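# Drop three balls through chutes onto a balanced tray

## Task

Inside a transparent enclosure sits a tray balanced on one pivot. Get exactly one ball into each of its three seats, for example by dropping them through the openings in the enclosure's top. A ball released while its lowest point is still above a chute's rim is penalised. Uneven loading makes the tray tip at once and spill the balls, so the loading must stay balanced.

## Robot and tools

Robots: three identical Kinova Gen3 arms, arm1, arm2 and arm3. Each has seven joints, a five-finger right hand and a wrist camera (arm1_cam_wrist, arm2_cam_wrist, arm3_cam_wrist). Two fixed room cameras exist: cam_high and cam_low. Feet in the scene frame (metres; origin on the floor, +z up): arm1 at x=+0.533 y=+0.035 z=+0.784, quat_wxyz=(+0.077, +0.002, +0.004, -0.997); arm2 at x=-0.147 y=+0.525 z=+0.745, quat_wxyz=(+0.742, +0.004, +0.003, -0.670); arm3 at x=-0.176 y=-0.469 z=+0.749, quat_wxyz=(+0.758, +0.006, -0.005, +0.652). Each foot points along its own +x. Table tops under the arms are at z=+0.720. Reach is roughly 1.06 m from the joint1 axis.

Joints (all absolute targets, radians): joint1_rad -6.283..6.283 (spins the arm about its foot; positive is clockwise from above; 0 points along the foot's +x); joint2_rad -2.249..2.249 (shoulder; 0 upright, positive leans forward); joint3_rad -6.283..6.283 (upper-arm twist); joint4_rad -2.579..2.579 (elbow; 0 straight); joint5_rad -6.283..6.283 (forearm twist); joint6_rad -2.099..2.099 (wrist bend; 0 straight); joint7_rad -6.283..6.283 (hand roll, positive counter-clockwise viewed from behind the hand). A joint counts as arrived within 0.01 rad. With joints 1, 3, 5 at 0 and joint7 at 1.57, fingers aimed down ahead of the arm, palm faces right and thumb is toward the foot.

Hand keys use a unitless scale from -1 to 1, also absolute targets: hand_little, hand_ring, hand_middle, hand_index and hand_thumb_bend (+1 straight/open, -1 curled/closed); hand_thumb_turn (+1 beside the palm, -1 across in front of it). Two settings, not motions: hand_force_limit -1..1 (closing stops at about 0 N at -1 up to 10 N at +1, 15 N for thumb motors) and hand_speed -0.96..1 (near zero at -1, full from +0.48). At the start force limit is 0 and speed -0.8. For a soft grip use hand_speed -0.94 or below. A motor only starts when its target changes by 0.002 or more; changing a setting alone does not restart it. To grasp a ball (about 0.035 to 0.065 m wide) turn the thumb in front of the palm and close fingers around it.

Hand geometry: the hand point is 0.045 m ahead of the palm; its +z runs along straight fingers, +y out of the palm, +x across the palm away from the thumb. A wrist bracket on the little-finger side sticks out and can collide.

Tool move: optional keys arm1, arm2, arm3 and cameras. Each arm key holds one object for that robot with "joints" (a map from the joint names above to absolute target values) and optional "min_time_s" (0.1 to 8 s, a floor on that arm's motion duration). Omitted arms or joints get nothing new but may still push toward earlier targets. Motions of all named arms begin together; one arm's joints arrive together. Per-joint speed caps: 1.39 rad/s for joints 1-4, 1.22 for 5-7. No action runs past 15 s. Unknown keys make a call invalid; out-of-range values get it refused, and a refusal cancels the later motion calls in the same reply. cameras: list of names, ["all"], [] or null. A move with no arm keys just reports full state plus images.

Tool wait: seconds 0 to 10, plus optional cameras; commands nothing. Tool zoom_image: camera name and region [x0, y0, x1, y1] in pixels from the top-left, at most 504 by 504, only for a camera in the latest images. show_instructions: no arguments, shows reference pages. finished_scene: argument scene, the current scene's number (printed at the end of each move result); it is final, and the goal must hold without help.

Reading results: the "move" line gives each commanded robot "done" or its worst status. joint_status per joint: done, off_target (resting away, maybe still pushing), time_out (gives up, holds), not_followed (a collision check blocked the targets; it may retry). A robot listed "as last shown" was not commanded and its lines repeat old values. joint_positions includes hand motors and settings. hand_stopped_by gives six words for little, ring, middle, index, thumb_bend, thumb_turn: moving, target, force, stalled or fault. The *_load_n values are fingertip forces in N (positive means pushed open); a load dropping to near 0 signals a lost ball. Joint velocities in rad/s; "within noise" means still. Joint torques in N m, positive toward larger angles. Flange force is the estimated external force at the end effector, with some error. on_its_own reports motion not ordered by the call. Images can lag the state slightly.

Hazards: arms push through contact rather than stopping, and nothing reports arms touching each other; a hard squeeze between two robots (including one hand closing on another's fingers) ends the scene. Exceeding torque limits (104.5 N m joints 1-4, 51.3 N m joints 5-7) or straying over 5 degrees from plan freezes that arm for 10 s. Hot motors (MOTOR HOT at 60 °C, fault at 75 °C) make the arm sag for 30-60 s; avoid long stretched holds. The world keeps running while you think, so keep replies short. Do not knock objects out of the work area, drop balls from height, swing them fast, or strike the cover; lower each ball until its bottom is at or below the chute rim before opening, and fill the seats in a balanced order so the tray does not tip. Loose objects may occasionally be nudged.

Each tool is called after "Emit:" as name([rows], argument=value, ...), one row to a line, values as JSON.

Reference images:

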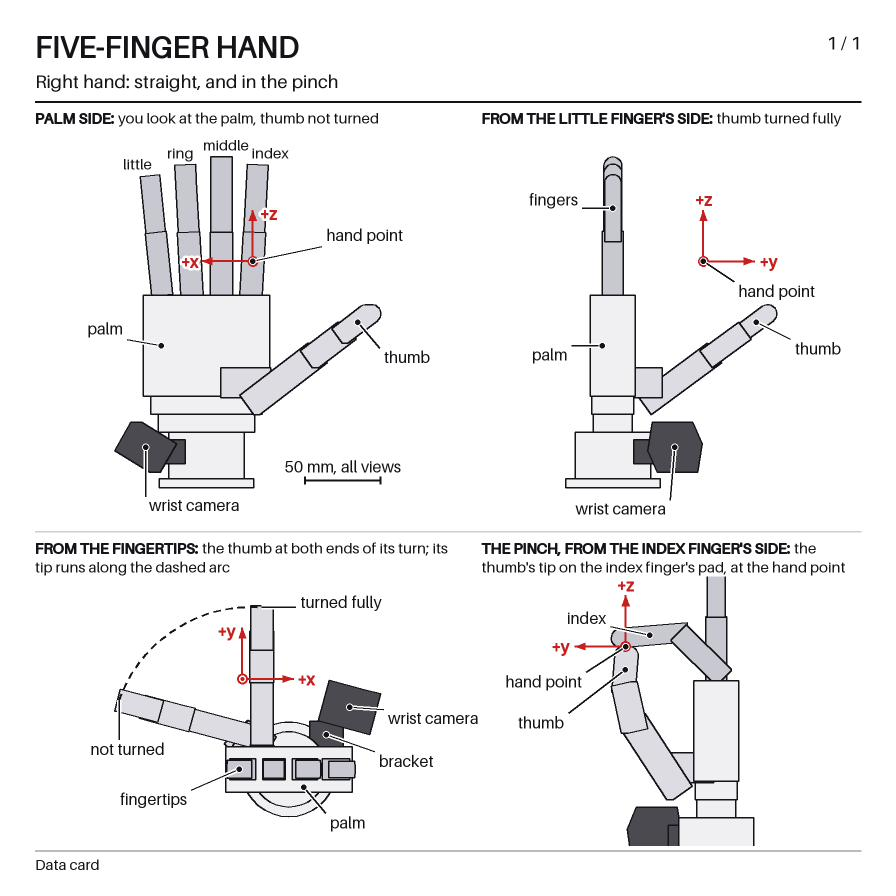

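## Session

Emit:
move(cameras=["cam_high","cam_low","arm3_cam_wrist"])

Emit:
zoom_image(camera="cam_high", region=[340, 160, 560, 370])

Scene clock: 0.00 s.
Joint torques (N m): no reading
Flange force (N): no reading
Joint velocities: within noise
arm1.joint_positions: joint1_rad=-0.642 joint2_rad=-0.424 joint3_rad=-0.156 joint4_rad=+1.480 joint5_rad=-0.044 joint6_rad=+1.949 joint7_rad=-2.199 hand_little=+1.000 hand_ring=+1.000 hand_middle=+1.000 hand_index=+1.000 hand_thumb_turn=+1.000 hand_thumb_bend=+1.000 hand_force_limit=+0.000 hand_speed=-0.800
arm1.joint_status: not commanded
arm1.hand_stopped_by: target,target,target,target,target,target
arm1.little_load_n: 0.0
arm1.ring_load_n: 0.0
arm1.middle_load_n: 0.0
arm1.index_load_n: 0.0
arm1.thumb_bend_load_n: 0.0
arm1.thumb_turn_load_n: 0.0
arm1.hand: x=+0.4391 y=-0.1525 z=+1.2923 quat_wxyz=(-0.034, -0.984, -0.166, +0.053) (m; scene frame)
arm2.joint_positions: joint1_rad=-0.402 joint2_rad=-0.455 joint3_rad=-0.121 joint4_rad=+1.471 joint5_rad=+0.019 joint6_rad=+1.989 joint7_rad=-1.607 hand_little=+1.000 hand_ring=+1.000 hand_middle=+1.000 hand_index=+1.000 hand_thumb_turn=+1.000 hand_thumb_bend=+1.000 hand_force_limit=+0.000 hand_speed=-0.800
arm2.joint_status: not commanded
arm2.hand_stopped_by: target,target,target,target,target,target
arm2.little_load_n: 0.0
arm2.ring_load_n: 0.0
arm2.middle_load_n: 0.0
arm2.index_load_n: 0.0
arm2.thumb_bend_load_n: 0.0
arm2.thumb_turn_load_n: 0.0
arm2.hand: x=-0.0235 y=+0.4131 z=+1.2543 quat_wxyz=(-0.043, -0.478, -0.875, +0.057) (m; scene frame)
arm3.joint_positions: joint1_rad=-0.857 joint2_rad=-0.519 joint3_rad=-0.062 joint4_rad=+1.375 joint5_rad=-0.104 joint6_rad=+1.877 joint7_rad=-1.804 hand_little=+1.000 hand_ring=+1.000 hand_middle=+1.000 hand_index=+1.000 hand_thumb_turn=+1.000 hand_thumb_bend=+1.000 hand_force_limit=+0.000 hand_speed=-0.800
arm3.joint_status: not commanded
arm3.hand_stopped_by: target,target,target,target,target,target
arm3.little_load_n: 0.0
arm3.ring_load_n: 0.0
arm3.middle_load_n: 0.0
arm3.index_load_n: 0.0
arm3.thumb_bend_load_n: 0.0
arm3.thumb_turn_load_n: 0.0
arm3.hand: x=-0.3584 y=-0.3858 z=+1.3313 quat_wxyz=(-0.035, +0.862, -0.461, -0.206) (m; scene frame)
pictures: arm3_cam_wrist, cam_high, cam_low
Images, in order (width x height): arm3_cam_wrist 672x504, cam_high 896x504, cam_low 896x504.

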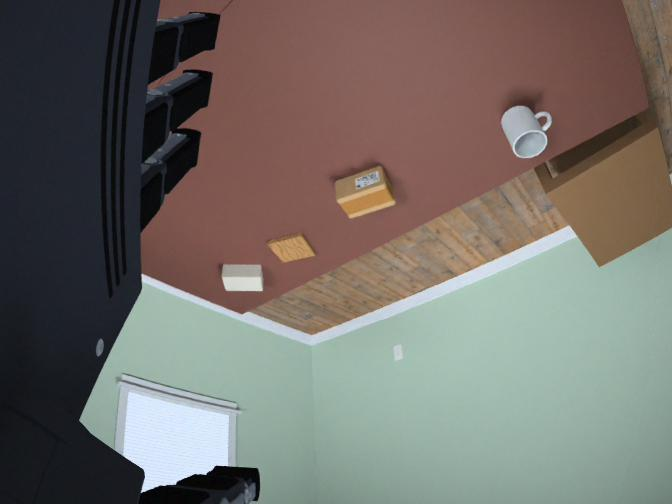

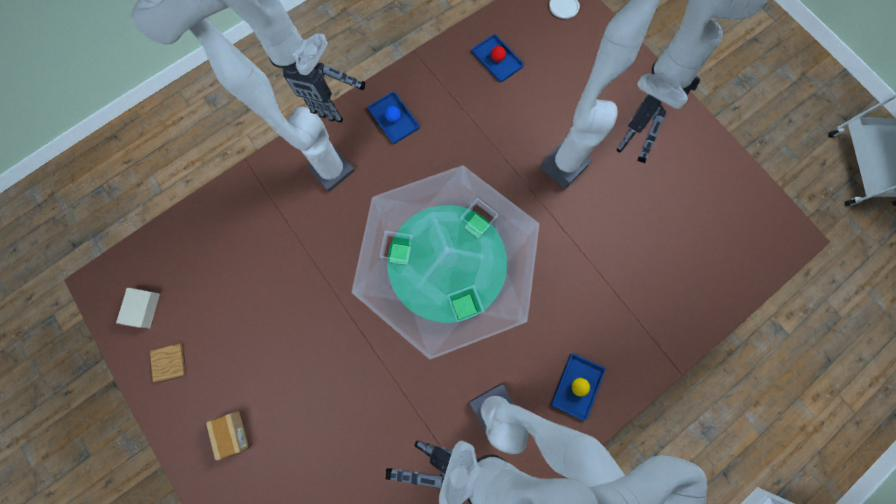

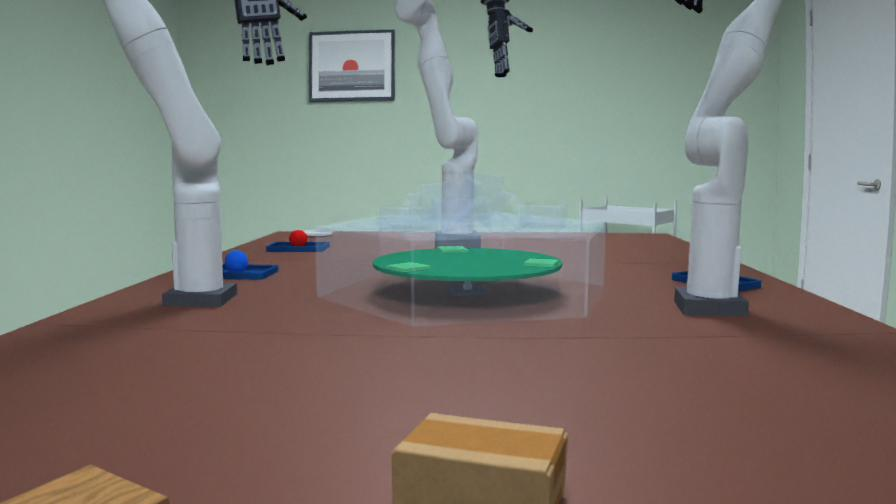

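Scaled by 2.291 from the camera's 896x504 image, which has a finer 1280x720 frame.

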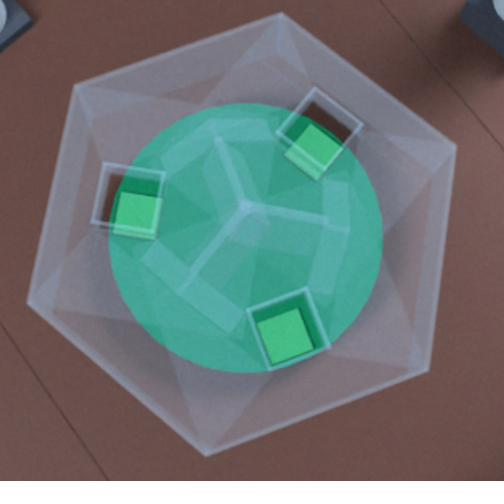

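Emit:
move(arm1={"joints":{"joint1_rad":1.3362,"joint2_rad":0.5889,"joint3_rad":0,"joint4_rad":1.5994,"joint5_rad":0.875,"joint6_rad":1.5582,"joint7_rad":-2.3117,"hand_speed":0.2,"hand_force_limit":-0.2,"hand_thumb_turn":-1,"hand_thumb_bend":0.85,"hand_index":0.5,"hand_middle":0.5},"min_time_s":3.5}, arm2={"joints":{"joint1_rad":-2.0167,"joint2_rad":0.824,"joint3_rad":0,"joint4_rad":1.7035,"joint5_rad":0.3411,"joint6_rad":1.5869,"joint7_rad":-2.9123,"hand_speed":0.2,"hand_force_limit":-0.2,"hand_thumb_turn":-1,"hand_thumb_bend":0.85,"hand_index":0.5,"hand_middle":0.5},"min_time_s":3.5}, arm3={"joints":{"joint1_rad":1.412,"joint2_rad":0.544,"joint3_rad":0,"joint4_rad":1.5504,"joint5_rad":0.4123,"joint6_rad":1.9787,"joint7_rad":-2.72,"hand_speed":0.2,"hand_force_limit":-0.2,"hand_thumb_turn":-1,"hand_thumb_bend":0.85,"hand_index":0.5,"hand_middle":0.5},"min_time_s":3.5}, cameras=["arm1_cam_wrist","arm2_cam_wrist","arm3_cam_wrist","cam_high"])

Scene clock: 58.50 s.
Joint torques (N m): arm1=[0.76 -16.71 1.17 -5.2 1.66 1.23 0.02] | arm2=[-0.66 -17.31 0.31 -4.05 0.41 2.42 0.27] | arm3=[-0.35 -15.43 1.74 -4.28 1.27 2.26 0.02]
Flange force (N): arm1=[-2.5 1.5 -2.1] | arm2=[1.1 -0.3 5.5] | arm3=[-0.9 2.6 -2.4]
move: arm1 done; arm2 done; arm3 done
Joint velocities: within noise
arm1.joint_positions: joint1_rad=+1.336 joint2_rad=+0.589 joint3_rad=+0.000 joint4_rad=+1.599 joint5_rad=+0.875 joint6_rad=+1.558 joint7_rad=-2.312 hand_little=+1.000 hand_ring=+1.000 hand_middle=+0.500 hand_index=+0.500 hand_thumb_turn=-1.000 hand_thumb_bend=+0.850 hand_force_limit=-0.200 hand_speed=+0.200
arm1.joint_status: all done
arm1.hand_stopped_by: target,target,target,target,target,target
arm1.little_load_n: 0.0
arm1.ring_load_n: 0.0
arm1.middle_load_n: 0.0
arm1.index_load_n: 0.0
arm1.thumb_bend_load_n: 0.0
arm1.thumb_turn_load_n: 0.0
arm1.hand: x=+0.6119 y=+0.5151 z=+1.0195 quat_wxyz=(+0.338, -0.601, +0.635, -0.350) (m; scene frame)
arm2.joint_positions: joint1_rad=-2.017 joint2_rad=+0.824 joint3_rad=+0.000 joint4_rad=+1.703 joint5_rad=+0.341 joint6_rad=+1.587 joint7_rad=-2.912 hand_little=+1.000 hand_ring=+1.000 hand_middle=+0.500 hand_index=+0.500 hand_thumb_turn=-1.000 hand_thumb_bend=+0.850 hand_force_limit=-0.200 hand_speed=+0.200
arm2.joint_status: all done
arm2.hand_stopped_by: target,target,target,target,target,target
arm2.little_load_n: 0.0
arm2.ring_load_n: 0.0
arm2.middle_load_n: 0.0
arm2.index_load_n: 0.0
arm2.thumb_bend_load_n: 0.0
arm2.thumb_turn_load_n: 0.0
arm2.hand: x=+0.1691 y=+0.5431 z=+0.8377 quat_wxyz=(+0.148, -0.265, -0.835, +0.458) (m; scene frame)
arm3.joint_positions: joint1_rad=+1.412 joint2_rad=+0.544 joint3_rad=+0.000 joint4_rad=+1.550 joint5_rad=+0.412 joint6_rad=+1.979 joint7_rad=-2.720 hand_little=+1.000 hand_ring=+1.000 hand_middle=+0.500 hand_index=+0.500 hand_thumb_turn=-1.000 hand_thumb_bend=+0.850 hand_force_limit=-0.200 hand_speed=+0.200
arm3.joint_status: all done
arm3.hand_stopped_by: target,target,target,target,target,target
arm3.little_load_n: 0.0
arm3.ring_load_n: 0.0
arm3.middle_load_n: 0.0
arm3.index_load_n: 0.0
arm3.thumb_bend_load_n: 0.5
arm3.thumb_turn_load_n: 0.0
arm3.hand: x=+0.1114 y=-0.6274 z=+1.0126 quat_wxyz=(+0.260, -0.460, -0.746, +0.406) (m; scene frame)
pictures: arm1_cam_wrist, arm2_cam_wrist, arm3_cam_wrist, cam_high
Images, in order (width x height): arm1_cam_wrist 672x504, arm2_cam_wrist 672x504, arm3_cam_wrist 672x504, cam_high 896x504.

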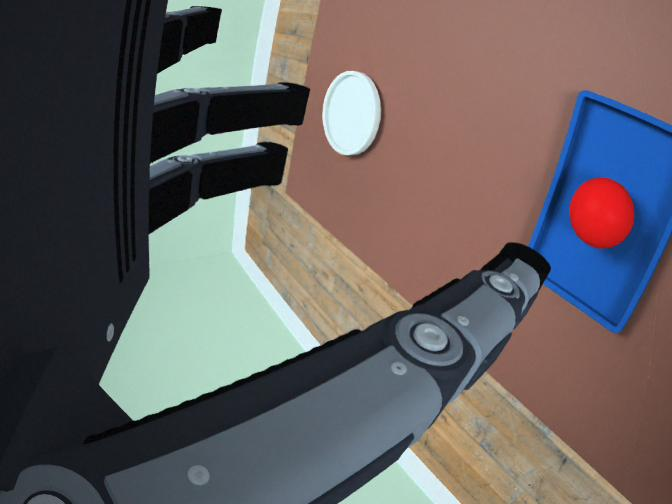

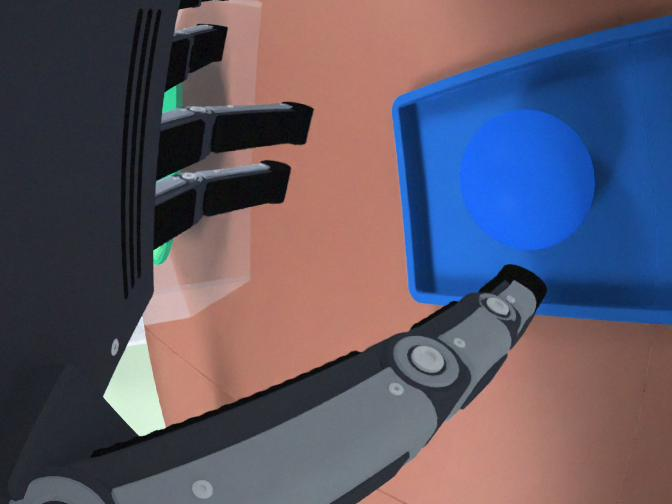

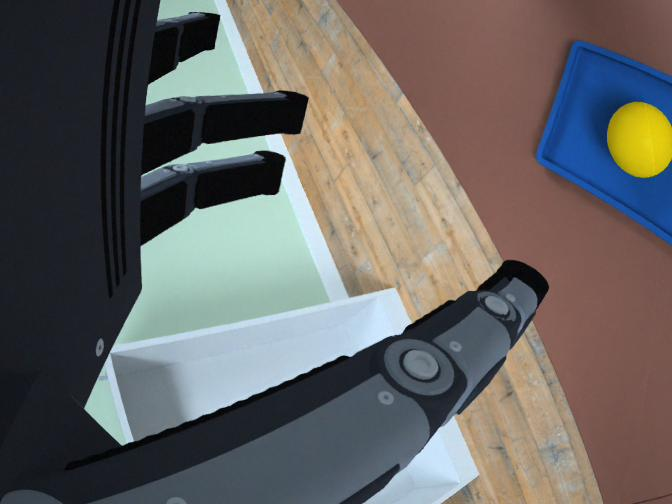

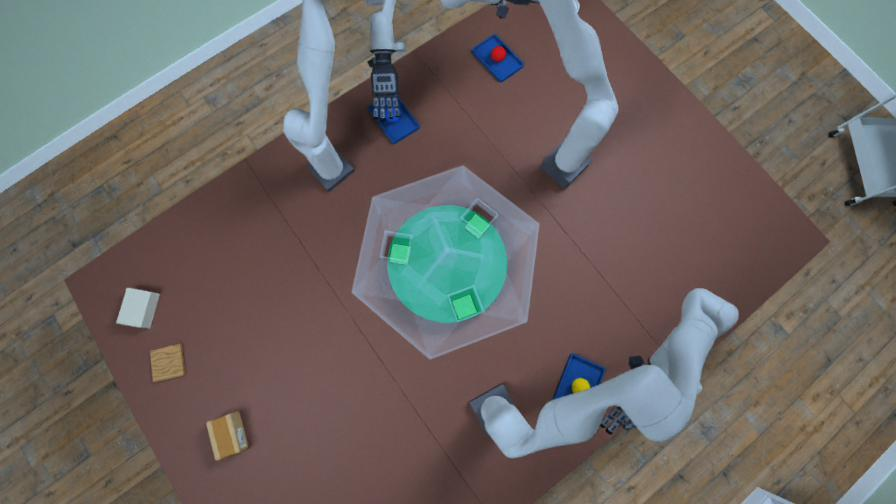

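Emit:
move(arm1={"joints":{"joint1_rad":1.3525,"joint2_rad":0.9065,"joint4_rad":1.7062,"joint5_rad":0.9587,"joint6_rad":1.2737,"joint7_rad":-2.633},"min_time_s":2}, arm2={"joints":{"joint1_rad":-2.2733,"joint2_rad":0.7365,"joint4_rad":1.9533,"joint5_rad":0.5049,"joint6_rad":1.3996,"joint7_rad":-2.8897},"min_time_s":2}, arm3={"joints":{"joint1_rad":1.1406,"joint2_rad":0.7505,"joint4_rad":1.9544,"joint5_rad":0.4171,"joint6_rad":1.4062,"joint7_rad":-2.9381},"min_time_s":2}, cameras=["arm1_cam_wrist","arm2_cam_wrist","arm3_cam_wrist"])

Scene clock: 93.73 s.
Joint torques (N m): arm1=[0.79 -18.82 1.73 -2.78 1.06 1.65 0.03] | arm2=[-0.71 -15.14 0.43 -3.24 0.44 2.4 0.28] | arm3=[-0.43 -15.04 2.12 -1.06 0.89 2.42 -0.03]
Flange force (N): arm1=[-2.4 2.7 -1.0] | arm2=[1.7 0.0 5.9] | arm3=[0.2 3.2 -0.5]
move: arm1 done; arm2 done; arm3 done
Joint velocities: within noise
arm1.joint_positions: joint1_rad=+1.353 joint2_rad=+0.906 joint3_rad=+0.000 joint4_rad=+1.706 joint5_rad=+0.959 joint6_rad=+1.274 joint7_rad=-2.633 hand_little=+1.000 hand_ring=+1.000 hand_middle=+0.500 hand_index=+0.500 hand_thumb_turn=-1.000 hand_thumb_bend=+0.850 hand_force_limit=-0.200 hand_speed=+0.200
arm1.joint_status: all done
arm1.hand_stopped_by: target,target,target,target,target,target
arm1.little_load_n: -0.5
arm1.ring_load_n: -0.5
arm1.middle_load_n: 0.5
arm1.index_load_n: 0.0
arm1.thumb_bend_load_n: 0.0
arm1.thumb_turn_load_n: 0.0
arm1.hand: x=+0.6194 y=+0.5258 z=+0.8396 quat_wxyz=(+0.342, -0.609, +0.626, -0.345) (m; scene frame)
arm2.joint_positions: joint1_rad=-2.273 joint2_rad=+0.736 joint3_rad=+0.000 joint4_rad=+1.953 joint5_rad=+0.505 joint6_rad=+1.400 joint7_rad=-2.890 hand_little=+1.000 hand_ring=+1.000 hand_middle=+0.500 hand_index=+0.500 hand_thumb_turn=-1.000 hand_thumb_bend=+0.850 hand_force_limit=-0.200 hand_speed=+0.200
arm2.joint_status: all done
arm2.hand_stopped_by: target,target,target,target,target,target
arm2.little_load_n: 0.0
arm2.ring_load_n: 0.0
arm2.middle_load_n: 0.0
arm2.index_load_n: 0.0
arm2.thumb_bend_load_n: 0.0
arm2.thumb_turn_load_n: 0.0
arm2.hand: x=+0.1513 y=+0.5661 z=+0.8379 quat_wxyz=(+0.041, -0.074, -0.874, +0.479) (m; scene frame)
arm3.joint_positions: joint1_rad=+1.141 joint2_rad=+0.750 joint3_rad=+0.000 joint4_rad=+1.954 joint5_rad=+0.417 joint6_rad=+1.406 joint7_rad=-2.938 hand_little=+1.000 hand_ring=+1.000 hand_middle=+0.500 hand_index=+0.500 hand_thumb_turn=-1.000 hand_thumb_bend=+0.850 hand_force_limit=-0.200 hand_speed=+0.200
arm3.joint_status: all done
arm3.hand_stopped_by: target,target,target,target,target,target
arm3.little_load_n: 0.0
arm3.ring_load_n: 0.0
arm3.middle_load_n: 0.0
arm3.index_load_n: 0.0
arm3.thumb_bend_load_n: 0.0
arm3.thumb_turn_load_n: 0.0
arm3.hand: x=+0.0829 y=-0.5678 z=+0.8334 quat_wxyz=(+0.191, -0.339, -0.809, +0.440) (m; scene frame)
pictures: arm1_cam_wrist, arm2_cam_wrist, arm3_cam_wrist
Images, in order (width x height): arm1_cam_wrist 672x504, arm2_cam_wrist 672x504, arm3_cam_wrist 672x504.

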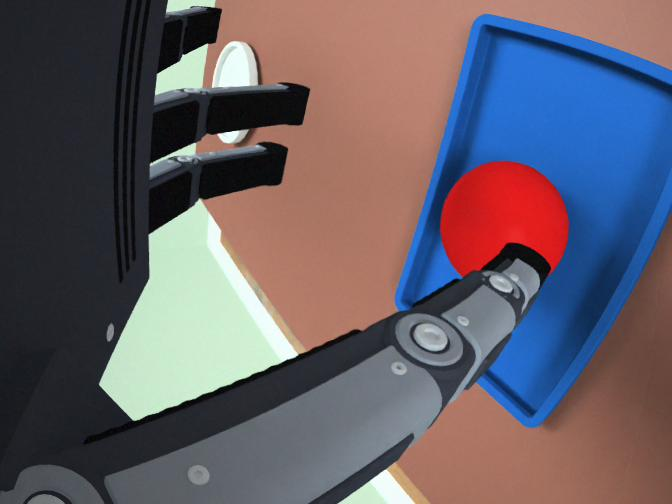

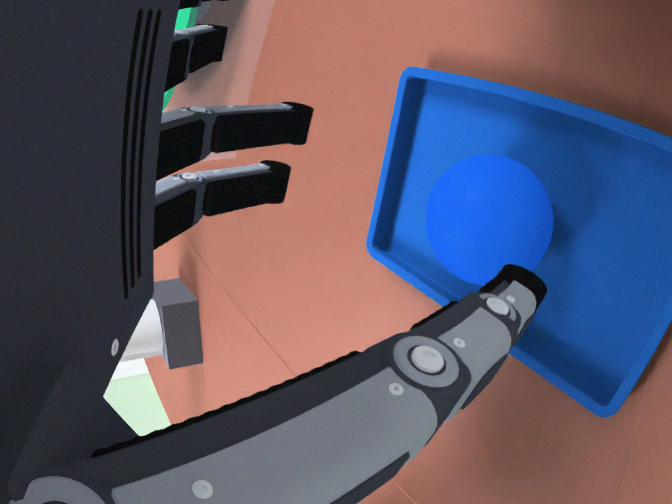

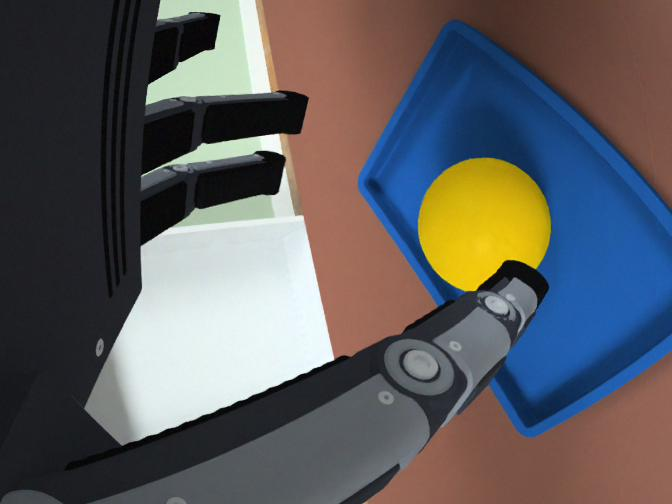

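Emit:
move(arm1={"joints":{"joint1_rad":1.345,"joint2_rad":1.0819,"joint4_rad":1.6734,"joint5_rad":1.0113,"joint6_rad":1.1901,"joint7_rad":-2.7556},"min_time_s":1.8}, arm2={"joints":{"joint1_rad":-2.2613,"joint2_rad":0.9283,"joint4_rad":1.9459,"joint5_rad":0.5234,"joint6_rad":1.2397,"joint7_rad":-2.9852},"min_time_s":1.8}, arm3={"joints":{"joint1_rad":1.1498,"joint2_rad":0.9348,"joint4_rad":1.9446,"joint5_rad":0.4353,"joint6_rad":1.2473,"joint7_rad":-3.0122},"min_time_s":1.8}, cameras=["arm1_cam_wrist","arm2_cam_wrist","arm3_cam_wrist"])

Scene clock: 120.43 s.
Joint torques (N m): arm1=[0.76 -19.72 2 -1.75 0.83 1.77 0.03] | arm2=[-0.69 -16.23 0.67 -1.79 0.28 2.44 0.26] | arm3=[-0.35 -16.03 2.16 0.28 0.74 2.4 0]
Flange force (N): arm1=[-2.3 3.2 -0.5] | arm2=[1.9 -0.9 5.5] | arm3=[0.4 3.3 -0.5]
move: arm1 done; arm2 done; arm3 done
Joint velocities: within noise
arm1.joint_positions: joint1_rad=+1.345 joint2_rad=+1.082 joint3_rad=+0.000 joint4_rad=+1.673 joint5_rad=+1.011 joint6_rad=+1.190 joint7_rad=-2.756 hand_little=+1.000 hand_ring=+1.000 hand_middle=+0.500 hand_index=+0.500 hand_thumb_turn=-1.000 hand_thumb_bend=+0.850 hand_force_limit=-0.200 hand_speed=+0.200
arm1.joint_status: all done
arm1.hand_stopped_by: target,target,target,target,target,target
arm1.little_load_n: 0.0
arm1.ring_load_n: 0.0
arm1.middle_load_n: 0.0
arm1.index_load_n: 0.0
arm1.thumb_bend_load_n: 0.0
arm1.thumb_turn_load_n: 0.0
arm1.hand: x=+0.6157 y=+0.5303 z=+0.7581 quat_wxyz=(+0.346, -0.616, +0.620, -0.342) (m; scene frame)
arm2.joint_positions: joint1_rad=-2.261 joint2_rad=+0.928 joint3_rad=+0.000 joint4_rad=+1.946 joint5_rad=+0.523 joint6_rad=+1.240 joint7_rad=-2.985 hand_little=+1.000 hand_ring=+1.000 hand_middle=+0.500 hand_index=+0.500 hand_thumb_turn=-1.000 hand_thumb_bend=+0.850 hand_force_limit=-0.200 hand_speed=+0.200
arm2.joint_status: all done
arm2.hand_stopped_by: target,target,target,target,target,target
arm2.little_load_n: 0.0
arm2.ring_load_n: 0.0
arm2.middle_load_n: 0.0
arm2.index_load_n: 0.0
arm2.thumb_bend_load_n: 0.0
arm2.thumb_turn_load_n: 0.0
arm2.hand: x=+0.1506 y=+0.5634 z=+0.7578 quat_wxyz=(+0.045, -0.082, -0.873, +0.479) (m; scene frame)
arm3.joint_positions: joint1_rad=+1.150 joint2_rad=+0.935 joint3_rad=+0.000 joint4_rad=+1.945 joint5_rad=+0.435 joint6_rad=+1.247 joint7_rad=-3.012 hand_little=+1.000 hand_ring=+1.000 hand_middle=+0.500 hand_index=+0.500 hand_thumb_turn=-1.000 hand_thumb_bend=+0.850 hand_force_limit=-0.200 hand_speed=+0.200
arm3.joint_status: all done
arm3.hand_stopped_by: target,target,target,target,target,target
arm3.little_load_n: 0.0
arm3.ring_load_n: 0.0
arm3.middle_load_n: 0.0
arm3.index_load_n: 0.0
arm3.thumb_bend_load_n: 0.0
arm3.thumb_turn_load_n: 0.0
arm3.hand: x=+0.0821 y=-0.5691 z=+0.7568 quat_wxyz=(+0.193, -0.343, -0.807, +0.440) (m; scene frame)
pictures: arm1_cam_wrist, arm2_cam_wrist, arm3_cam_wrist
Images, in order (width x height): arm1_cam_wrist 672x504, arm2_cam_wrist 672x504, arm3_cam_wrist 672x504.

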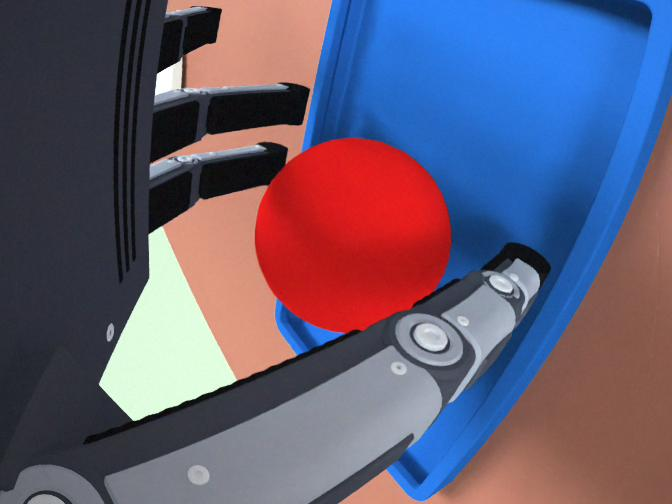

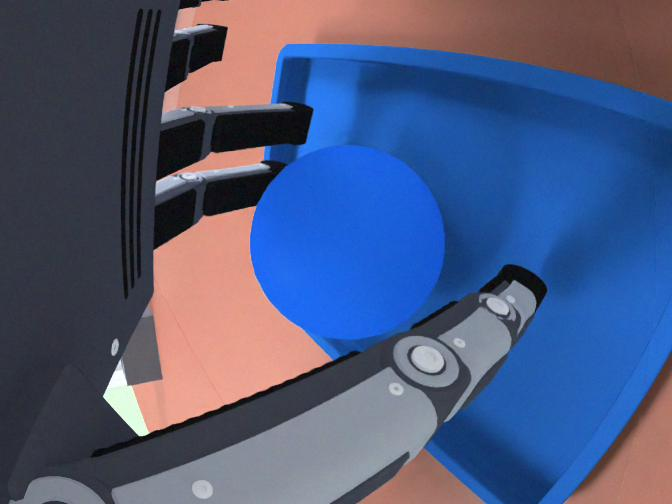

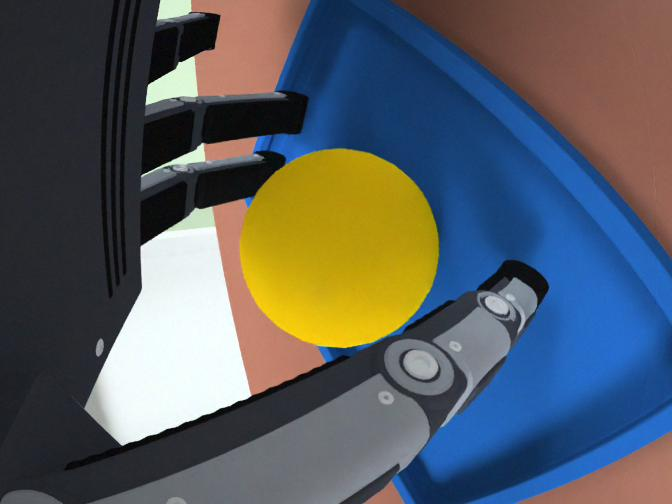

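Emit:
move(arm1={"joints":{"hand_speed":-0.92,"hand_index":-0.5,"hand_middle":-0.5,"hand_thumb_bend":0.62}}, arm2={"joints":{"hand_speed":-0.92,"hand_index":-0.5,"hand_middle":-0.5,"hand_thumb_bend":0.62}}, arm3={"joints":{"hand_speed":-0.92,"hand_index":-0.5,"hand_middle":-0.5,"hand_thumb_bend":0.62}}, cameras=["arm1_cam_wrist","arm2_cam_wrist","arm3_cam_wrist"])

Scene clock: 132.03 s.
Joint torques (N m): arm1=[0.59 -19.71 1.77 -1.78 0.79 1.67 0.06] | arm2=[-0.8 -16.21 0.43 -1.99 0.23 2.2 0.3] | arm3=[-0.41 -16.02 2.19 0.28 0.7 2.41 0.02]
Flange force (N): arm1=[-2.4 2.9 -0.2] | arm2=[1.8 -1.5 5.5] | arm3=[0.4 3.2 -0.4]
move: arm1 off_target; arm2 off_target; arm3 off_target
Joint velocities: within noise
arm1.joint_positions: joint1_rad=+1.345 joint2_rad=+1.082 joint3_rad=+0.000 joint4_rad=+1.673 joint5_rad=+1.011 joint6_rad=+1.190 joint7_rad=-2.756 hand_little=+1.000 hand_ring=+1.000 hand_middle=+0.083 hand_index=+0.173 hand_thumb_turn=-1.000 hand_thumb_bend=+0.678 hand_force_limit=-0.200 hand_speed=-0.920
arm1.joint_status: hand_middle off_target (ended at +0.083, target -0.500); hand_index off_target (ended at +0.173, target -0.500); hand_thumb_bend off_target (ended at +0.678, target +0.620); the others done
arm1.hand_stopped_by: target,target,force,force,force,target
arm1.little_load_n: 0.0
arm1.ring_load_n: 0.0
arm1.middle_load_n: 5.5
arm1.index_load_n: 4.5
arm1.thumb_bend_load_n: 7.5
arm1.thumb_turn_load_n: 0.0
arm1.hand: x=+0.6157 y=+0.5303 z=+0.7581 quat_wxyz=(+0.346, -0.616, +0.620, -0.342) (m; scene frame)
arm2.joint_positions: joint1_rad=-2.261 joint2_rad=+0.928 joint3_rad=+0.000 joint4_rad=+1.946 joint5_rad=+0.523 joint6_rad=+1.240 joint7_rad=-2.985 hand_little=+1.000 hand_ring=+1.000 hand_middle=+0.113 hand_index=+0.173 hand_thumb_turn=-1.000 hand_thumb_bend=+0.682 hand_force_limit=-0.200 hand_speed=-0.920
arm2.joint_status: hand_middle off_target (ended at +0.113, target -0.500); hand_index off_target (ended at +0.173, target -0.500); hand_thumb_bend off_target (ended at +0.682, target +0.620); the others done
arm2.hand_stopped_by: target,target,force,force,force,target
arm2.little_load_n: -0.5
arm2.ring_load_n: -0.5
arm2.middle_load_n: 5.0
arm2.index_load_n: 2.5
arm2.thumb_bend_load_n: 8.0
arm2.thumb_turn_load_n: 1.0
arm2.hand: x=+0.1506 y=+0.5634 z=+0.7578 quat_wxyz=(+0.045, -0.082, -0.873, +0.479) (m; scene frame)
arm3.joint_positions: joint1_rad=+1.150 joint2_rad=+0.935 joint3_rad=+0.000 joint4_rad=+1.945 joint5_rad=+0.435 joint6_rad=+1.247 joint7_rad=-3.012 hand_little=+1.000 hand_ring=+1.000 hand_middle=-0.500 hand_index=+0.165 hand_thumb_turn=-1.000 hand_thumb_bend=+0.668 hand_force_limit=-0.200 hand_speed=-0.920
arm3.joint_status: hand_index off_target (ended at +0.165, target -0.500); hand_thumb_bend off_target (ended at +0.668, target +0.620); the others done
arm3.hand_stopped_by: target,target,target,force,force,target
arm3.little_load_n: 0.0
arm3.ring_load_n: 0.0
arm3.middle_load_n: 0.0
arm3.index_load_n: 0.0
arm3.thumb_bend_load_n: 0.0
arm3.thumb_turn_load_n: 0.5
arm3.hand: x=+0.0821 y=-0.5691 z=+0.7568 quat_wxyz=(+0.193, -0.343, -0.807, +0.440) (m; scene frame)
pictures: arm1_cam_wrist, arm2_cam_wrist, arm3_cam_wrist
Images, in order (width x height): arm1_cam_wrist 672x504, arm2_cam_wrist 672x504, arm3_cam_wrist 672x504.

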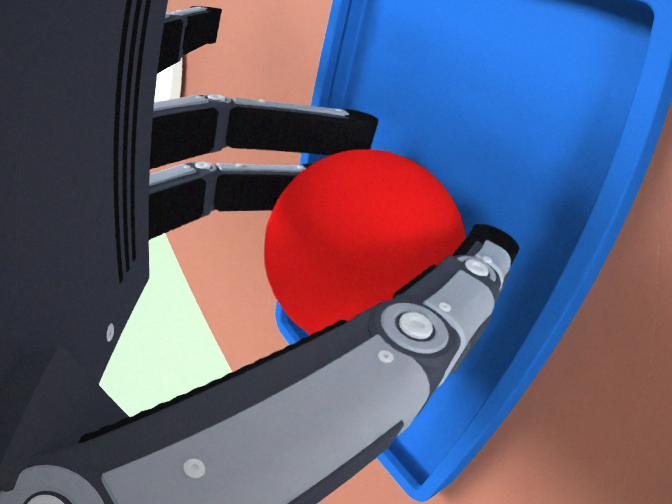

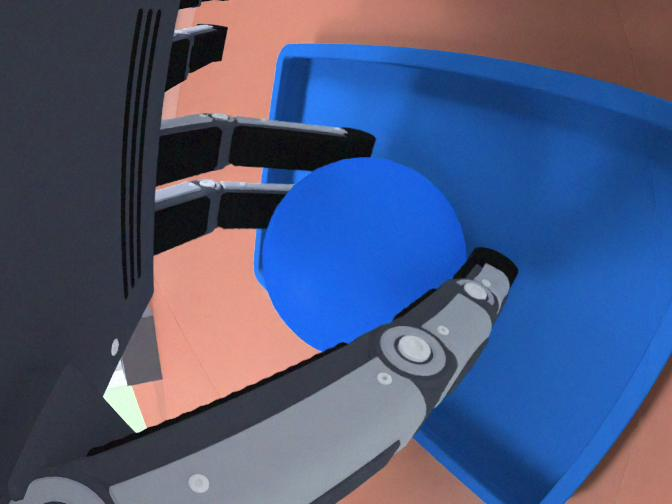

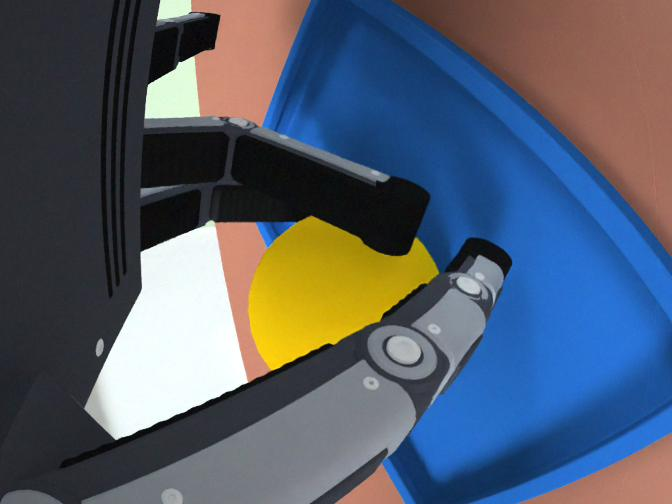

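Emit:
move(arm1={"joints":{"joint2_rad":0.5889,"joint4_rad":1.5994,"joint5_rad":0.9072,"joint6_rad":1.5219,"joint7_rad":-2.2824},"min_time_s":3}, arm2={"joints":{"joint2_rad":0.3978,"joint4_rad":1.7869,"joint5_rad":0.5133,"joint6_rad":1.8445,"joint7_rad":-2.6485},"min_time_s":3}, arm3={"joints":{"hand_speed":-0.5,"hand_index":0.6,"hand_middle":0.6,"hand_thumb_bend":0.85}}, cameras=["arm1_cam_wrist","arm2_cam_wrist","arm3_cam_wrist"])

Scene clock: 142.37 s.
Joint torques (N m): arm1=[0.73 -17.6 1.41 -5.68 2.02 1.38 -0.05] | arm2=[-0.69 -13.25 0.06 -6.3 1.15 2.51 0.23] | arm3=[-0.43 -16.05 2.22 0.28 0.73 2.45 0.02]
Flange force (N): arm1=[-2.7 2.9 -1.0] | arm2=[0.7 3.4 6.1] | arm3=[0.4 3.3 -0.3]
move: arm1 done; arm2 done; arm3 done
Joint velocities: within noise
arm1.joint_positions: joint1_rad=+1.345 joint2_rad=+0.589 joint3_rad=+0.000 joint4_rad=+1.599 joint5_rad=+0.907 joint6_rad=+1.522 joint7_rad=-2.282 hand_little=+1.000 hand_ring=+1.000 hand_middle=+0.083 hand_index=+0.173 hand_thumb_turn=-1.000 hand_thumb_bend=+0.678 hand_force_limit=-0.200 hand_speed=-0.920
arm1.joint_status: all done
arm1.hand_stopped_by: target,target,force,force,force,target
arm1.little_load_n: 0.0
arm1.ring_load_n: 0.0
arm1.middle_load_n: 5.0
arm1.index_load_n: 4.0
arm1.thumb_bend_load_n: 8.0
arm1.thumb_turn_load_n: 0.0
arm1.hand: x=+0.6147 y=+0.5282 z=+1.0196 quat_wxyz=(+0.346, -0.616, +0.620, -0.342) (m; scene frame)
arm2.joint_positions: joint1_rad=-2.261 joint2_rad=+0.398 joint3_rad=+0.000 joint4_rad=+1.787 joint5_rad=+0.513 joint6_rad=+1.844 joint7_rad=-2.648 hand_little=+1.000 hand_ring=+1.000 hand_middle=+0.113 hand_index=+0.173 hand_thumb_turn=-1.000 hand_thumb_bend=+0.682 hand_force_limit=-0.200 hand_speed=-0.920
arm2.joint_status: all done
arm2.hand_stopped_by: target,target,force,force,force,target
arm2.little_load_n: 0.0
arm2.ring_load_n: 0.0
arm2.middle_load_n: 5.0
arm2.index_load_n: 2.0
arm2.thumb_bend_load_n: 8.0
arm2.thumb_turn_load_n: 1.0
arm2.hand: x=+0.1504 y=+0.5610 z=+1.0158 quat_wxyz=(+0.045, -0.082, -0.873, +0.479) (m; scene frame)
arm3.joint_positions: joint1_rad=+1.150 joint2_rad=+0.935 joint3_rad=+0.000 joint4_rad=+1.945 joint5_rad=+0.435 joint6_rad=+1.247 joint7_rad=-3.012 hand_little=+1.000 hand_ring=+1.000 hand_middle=+0.600 hand_index=+0.600 hand_thumb_turn=-1.000 hand_thumb_bend=+0.850 hand_force_limit=-0.200 hand_speed=-0.500
arm3.joint_status: all done
arm3.hand_stopped_by: target,target,target,target,target,target
arm3.little_load_n: 0.0
arm3.ring_load_n: -0.5
arm3.middle_load_n: 0.0
arm3.index_load_n: 0.0
arm3.thumb_bend_load_n: 0.0
arm3.thumb_turn_load_n: 0.0
arm3.hand: x=+0.0821 y=-0.5691 z=+0.7568 quat_wxyz=(+0.193, -0.343, -0.807, +0.440) (m; scene frame)
pictures: arm1_cam_wrist, arm2_cam_wrist, arm3_cam_wrist
Images, in order (width x height): arm1_cam_wrist 672x504, arm2_cam_wrist 672x504, arm3_cam_wrist 672x504.

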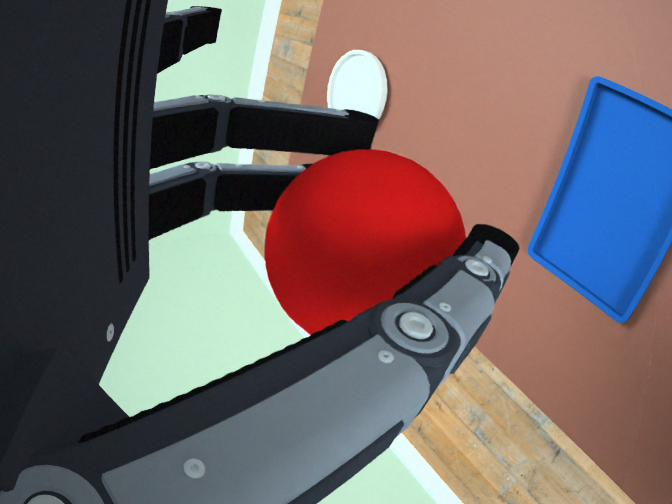

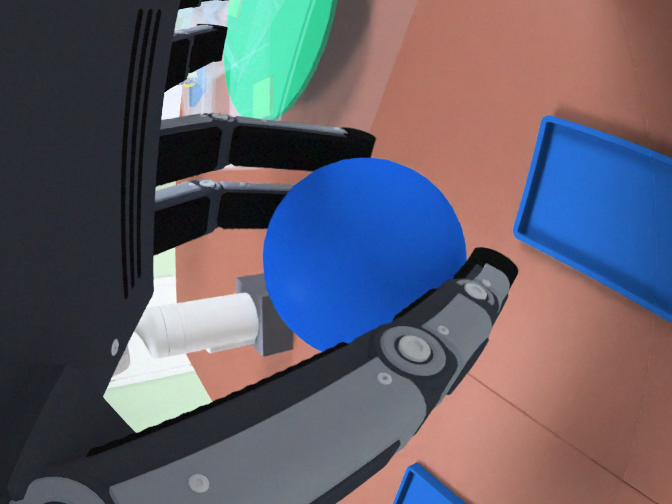

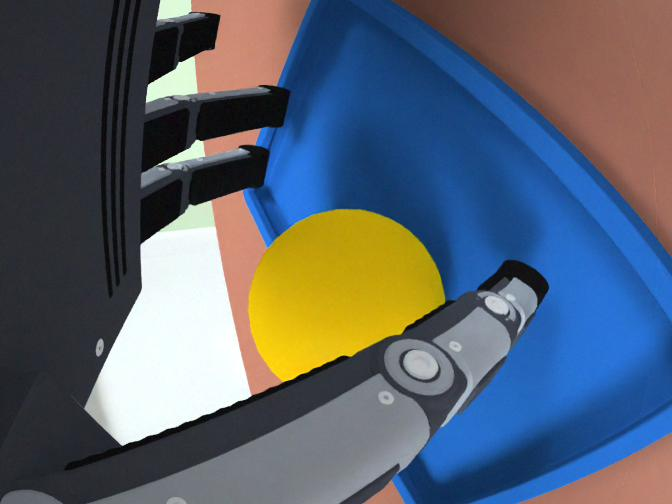

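Emit:
move(arm3={"joints":{"joint1_rad":1.1205,"joint5_rad":0.514,"joint6_rad":1.2367,"joint7_rad":-2.9908},"min_time_s":1.5}, cameras=["arm3_cam_wrist"])

Emit:
move(arm3={"joints":{"hand_speed":-0.92,"hand_index":-0.5,"hand_middle":-0.5,"hand_thumb_bend":0.62}}, cameras=["arm3_cam_wrist"])

Scene clock: 158.40 s.
Joint torques (N m): arm1=[0.79 -17.57 1.43 -5.61 2.01 1.43 -0.01] | arm2=[-0.7 -13.17 0.08 -6.32 1.12 2.55 0.22] | arm3=[-0.37 -16.15 2.36 0.18 0.73 2.42 0]
Flange force (N): arm1=[-2.7 3.0 -1.1] | arm2=[0.8 3.2 6.3] | arm3=[0.1 3.3 -0.5]
move: arm3 done
Joint velocities: within noise
arm1, arm2: as last shown
arm2.joint_positions: joint1_rad=-2.261 joint2_rad=+0.398 joint3_rad=+0.000 joint4_rad=+1.787 joint5_rad=+0.513 joint6_rad=+1.845 joint7_rad=-2.648 hand_little=+1.000 hand_ring=+1.000 hand_middle=+0.113 hand_index=+0.173 hand_thumb_turn=-1.000 hand_thumb_bend=+0.682 hand_force_limit=-0.200 hand_speed=-0.920
arm2.middle_load_n: 4.5
arm2.thumb_bend_load_n: 8.5
arm2.thumb_turn_load_n: 0.5
arm2.hand: x=+0.1503 y=+0.5610 z=+1.0158 quat_wxyz=(+0.045, -0.082, -0.873, +0.479) (m; scene frame)
arm3.joint_positions: joint1_rad=+1.120 joint2_rad=+0.935 joint3_rad=+0.000 joint4_rad=+1.945 joint5_rad=+0.514 joint6_rad=+1.237 joint7_rad=-2.991 hand_little=+1.000 hand_ring=+1.000 hand_middle=+0.600 hand_index=+0.600 hand_thumb_turn=-1.000 hand_thumb_bend=+0.850 hand_force_limit=-0.200 hand_speed=-0.500
arm3.joint_status: all done
arm3.hand_stopped_by: target,target,target,target,target,target
arm3.little_load_n: 0.0
arm3.ring_load_n: 0.0
arm3.middle_load_n: 0.0
arm3.index_load_n: 0.0
arm3.thumb_bend_load_n: 0.0
arm3.thumb_turn_load_n: 0.0
arm3.hand: x=+0.1026 y=-0.5738 z=+0.7568 quat_wxyz=(+0.166, -0.295, -0.826, +0.450) (m; scene frame)
pictures: arm3_cam_wrist
Images, in order (width x height): arm3_cam_wrist 672x504.

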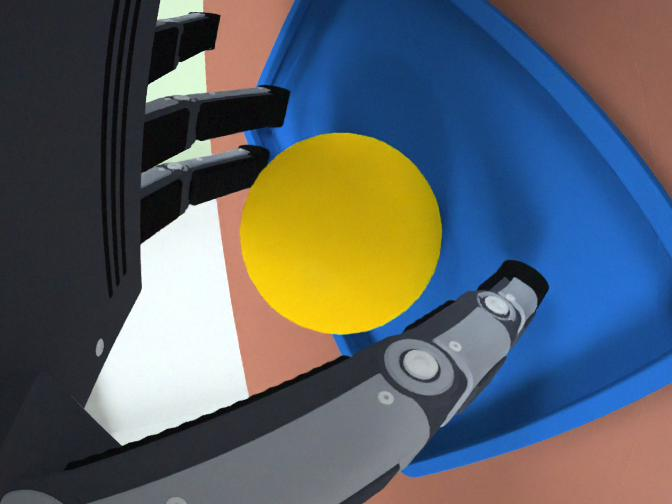

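Scene clock: 162.97 s.
Joint torques (N m): arm1=[0.75 -17.57 1.46 -5.67 1.99 1.4 0] | arm2=[-0.66 -13.2 0.08 -6.32 1.15 2.54 0.26] | arm3=[-0.48 -16.12 2.19 -0.1 0.8 2.17 0.04]
Flange force (N): arm1=[-2.5 3.0 -1.0] | arm2=[1.0 3.4 6.2] | arm3=[0.3 2.6 -0.5]
move: arm3 off_target
Joint velocities: within noise
arm1, arm2: as last shown
arm1.thumb_turn_load_n: 0.5
arm2.middle_load_n: 5.0
arm2.index_load_n: 2.5
arm2.thumb_bend_load_n: 8.0
arm2.thumb_turn_load_n: 1.0
arm3.joint_positions: joint1_rad=+1.120 joint2_rad=+0.935 joint3_rad=+0.000 joint4_rad=+1.945 joint5_rad=+0.514 joint6_rad=+1.237 joint7_rad=-2.991 hand_little=+1.000 hand_ring=+1.000 hand_middle=+0.153 hand_index=+0.205 hand_thumb_turn=-1.000 hand_thumb_bend=+0.646 hand_force_limit=-0.200 hand_speed=-0.920
arm3.joint_status: hand_middle off_target (ended at +0.153, target -0.500); hand_index off_target (ended at +0.205, target -0.500); hand_thumb_bend off_target (ended at +0.646, target +0.620); the others done
arm3.hand_stopped_by: target,target,force,force,force,target
arm3.little_load_n: 0.0
arm3.ring_load_n: 0.0
arm3.middle_load_n: 3.5
arm3.index_load_n: 2.5
arm3.thumb_bend_load_n: 7.5
arm3.thumb_turn_load_n: 0.5
arm3.hand: x=+0.1026 y=-0.5738 z=+0.7568 quat_wxyz=(+0.166, -0.295, -0.826, +0.450) (m; scene frame)
pictures: arm3_cam_wrist
Images, in order (width x height): arm3_cam_wrist 672x504.

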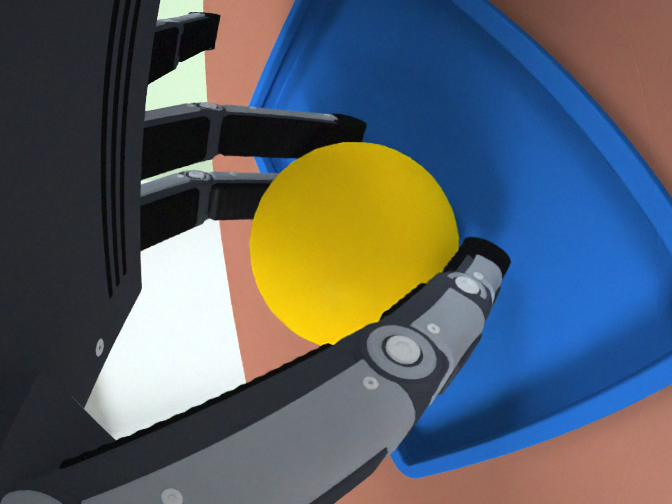

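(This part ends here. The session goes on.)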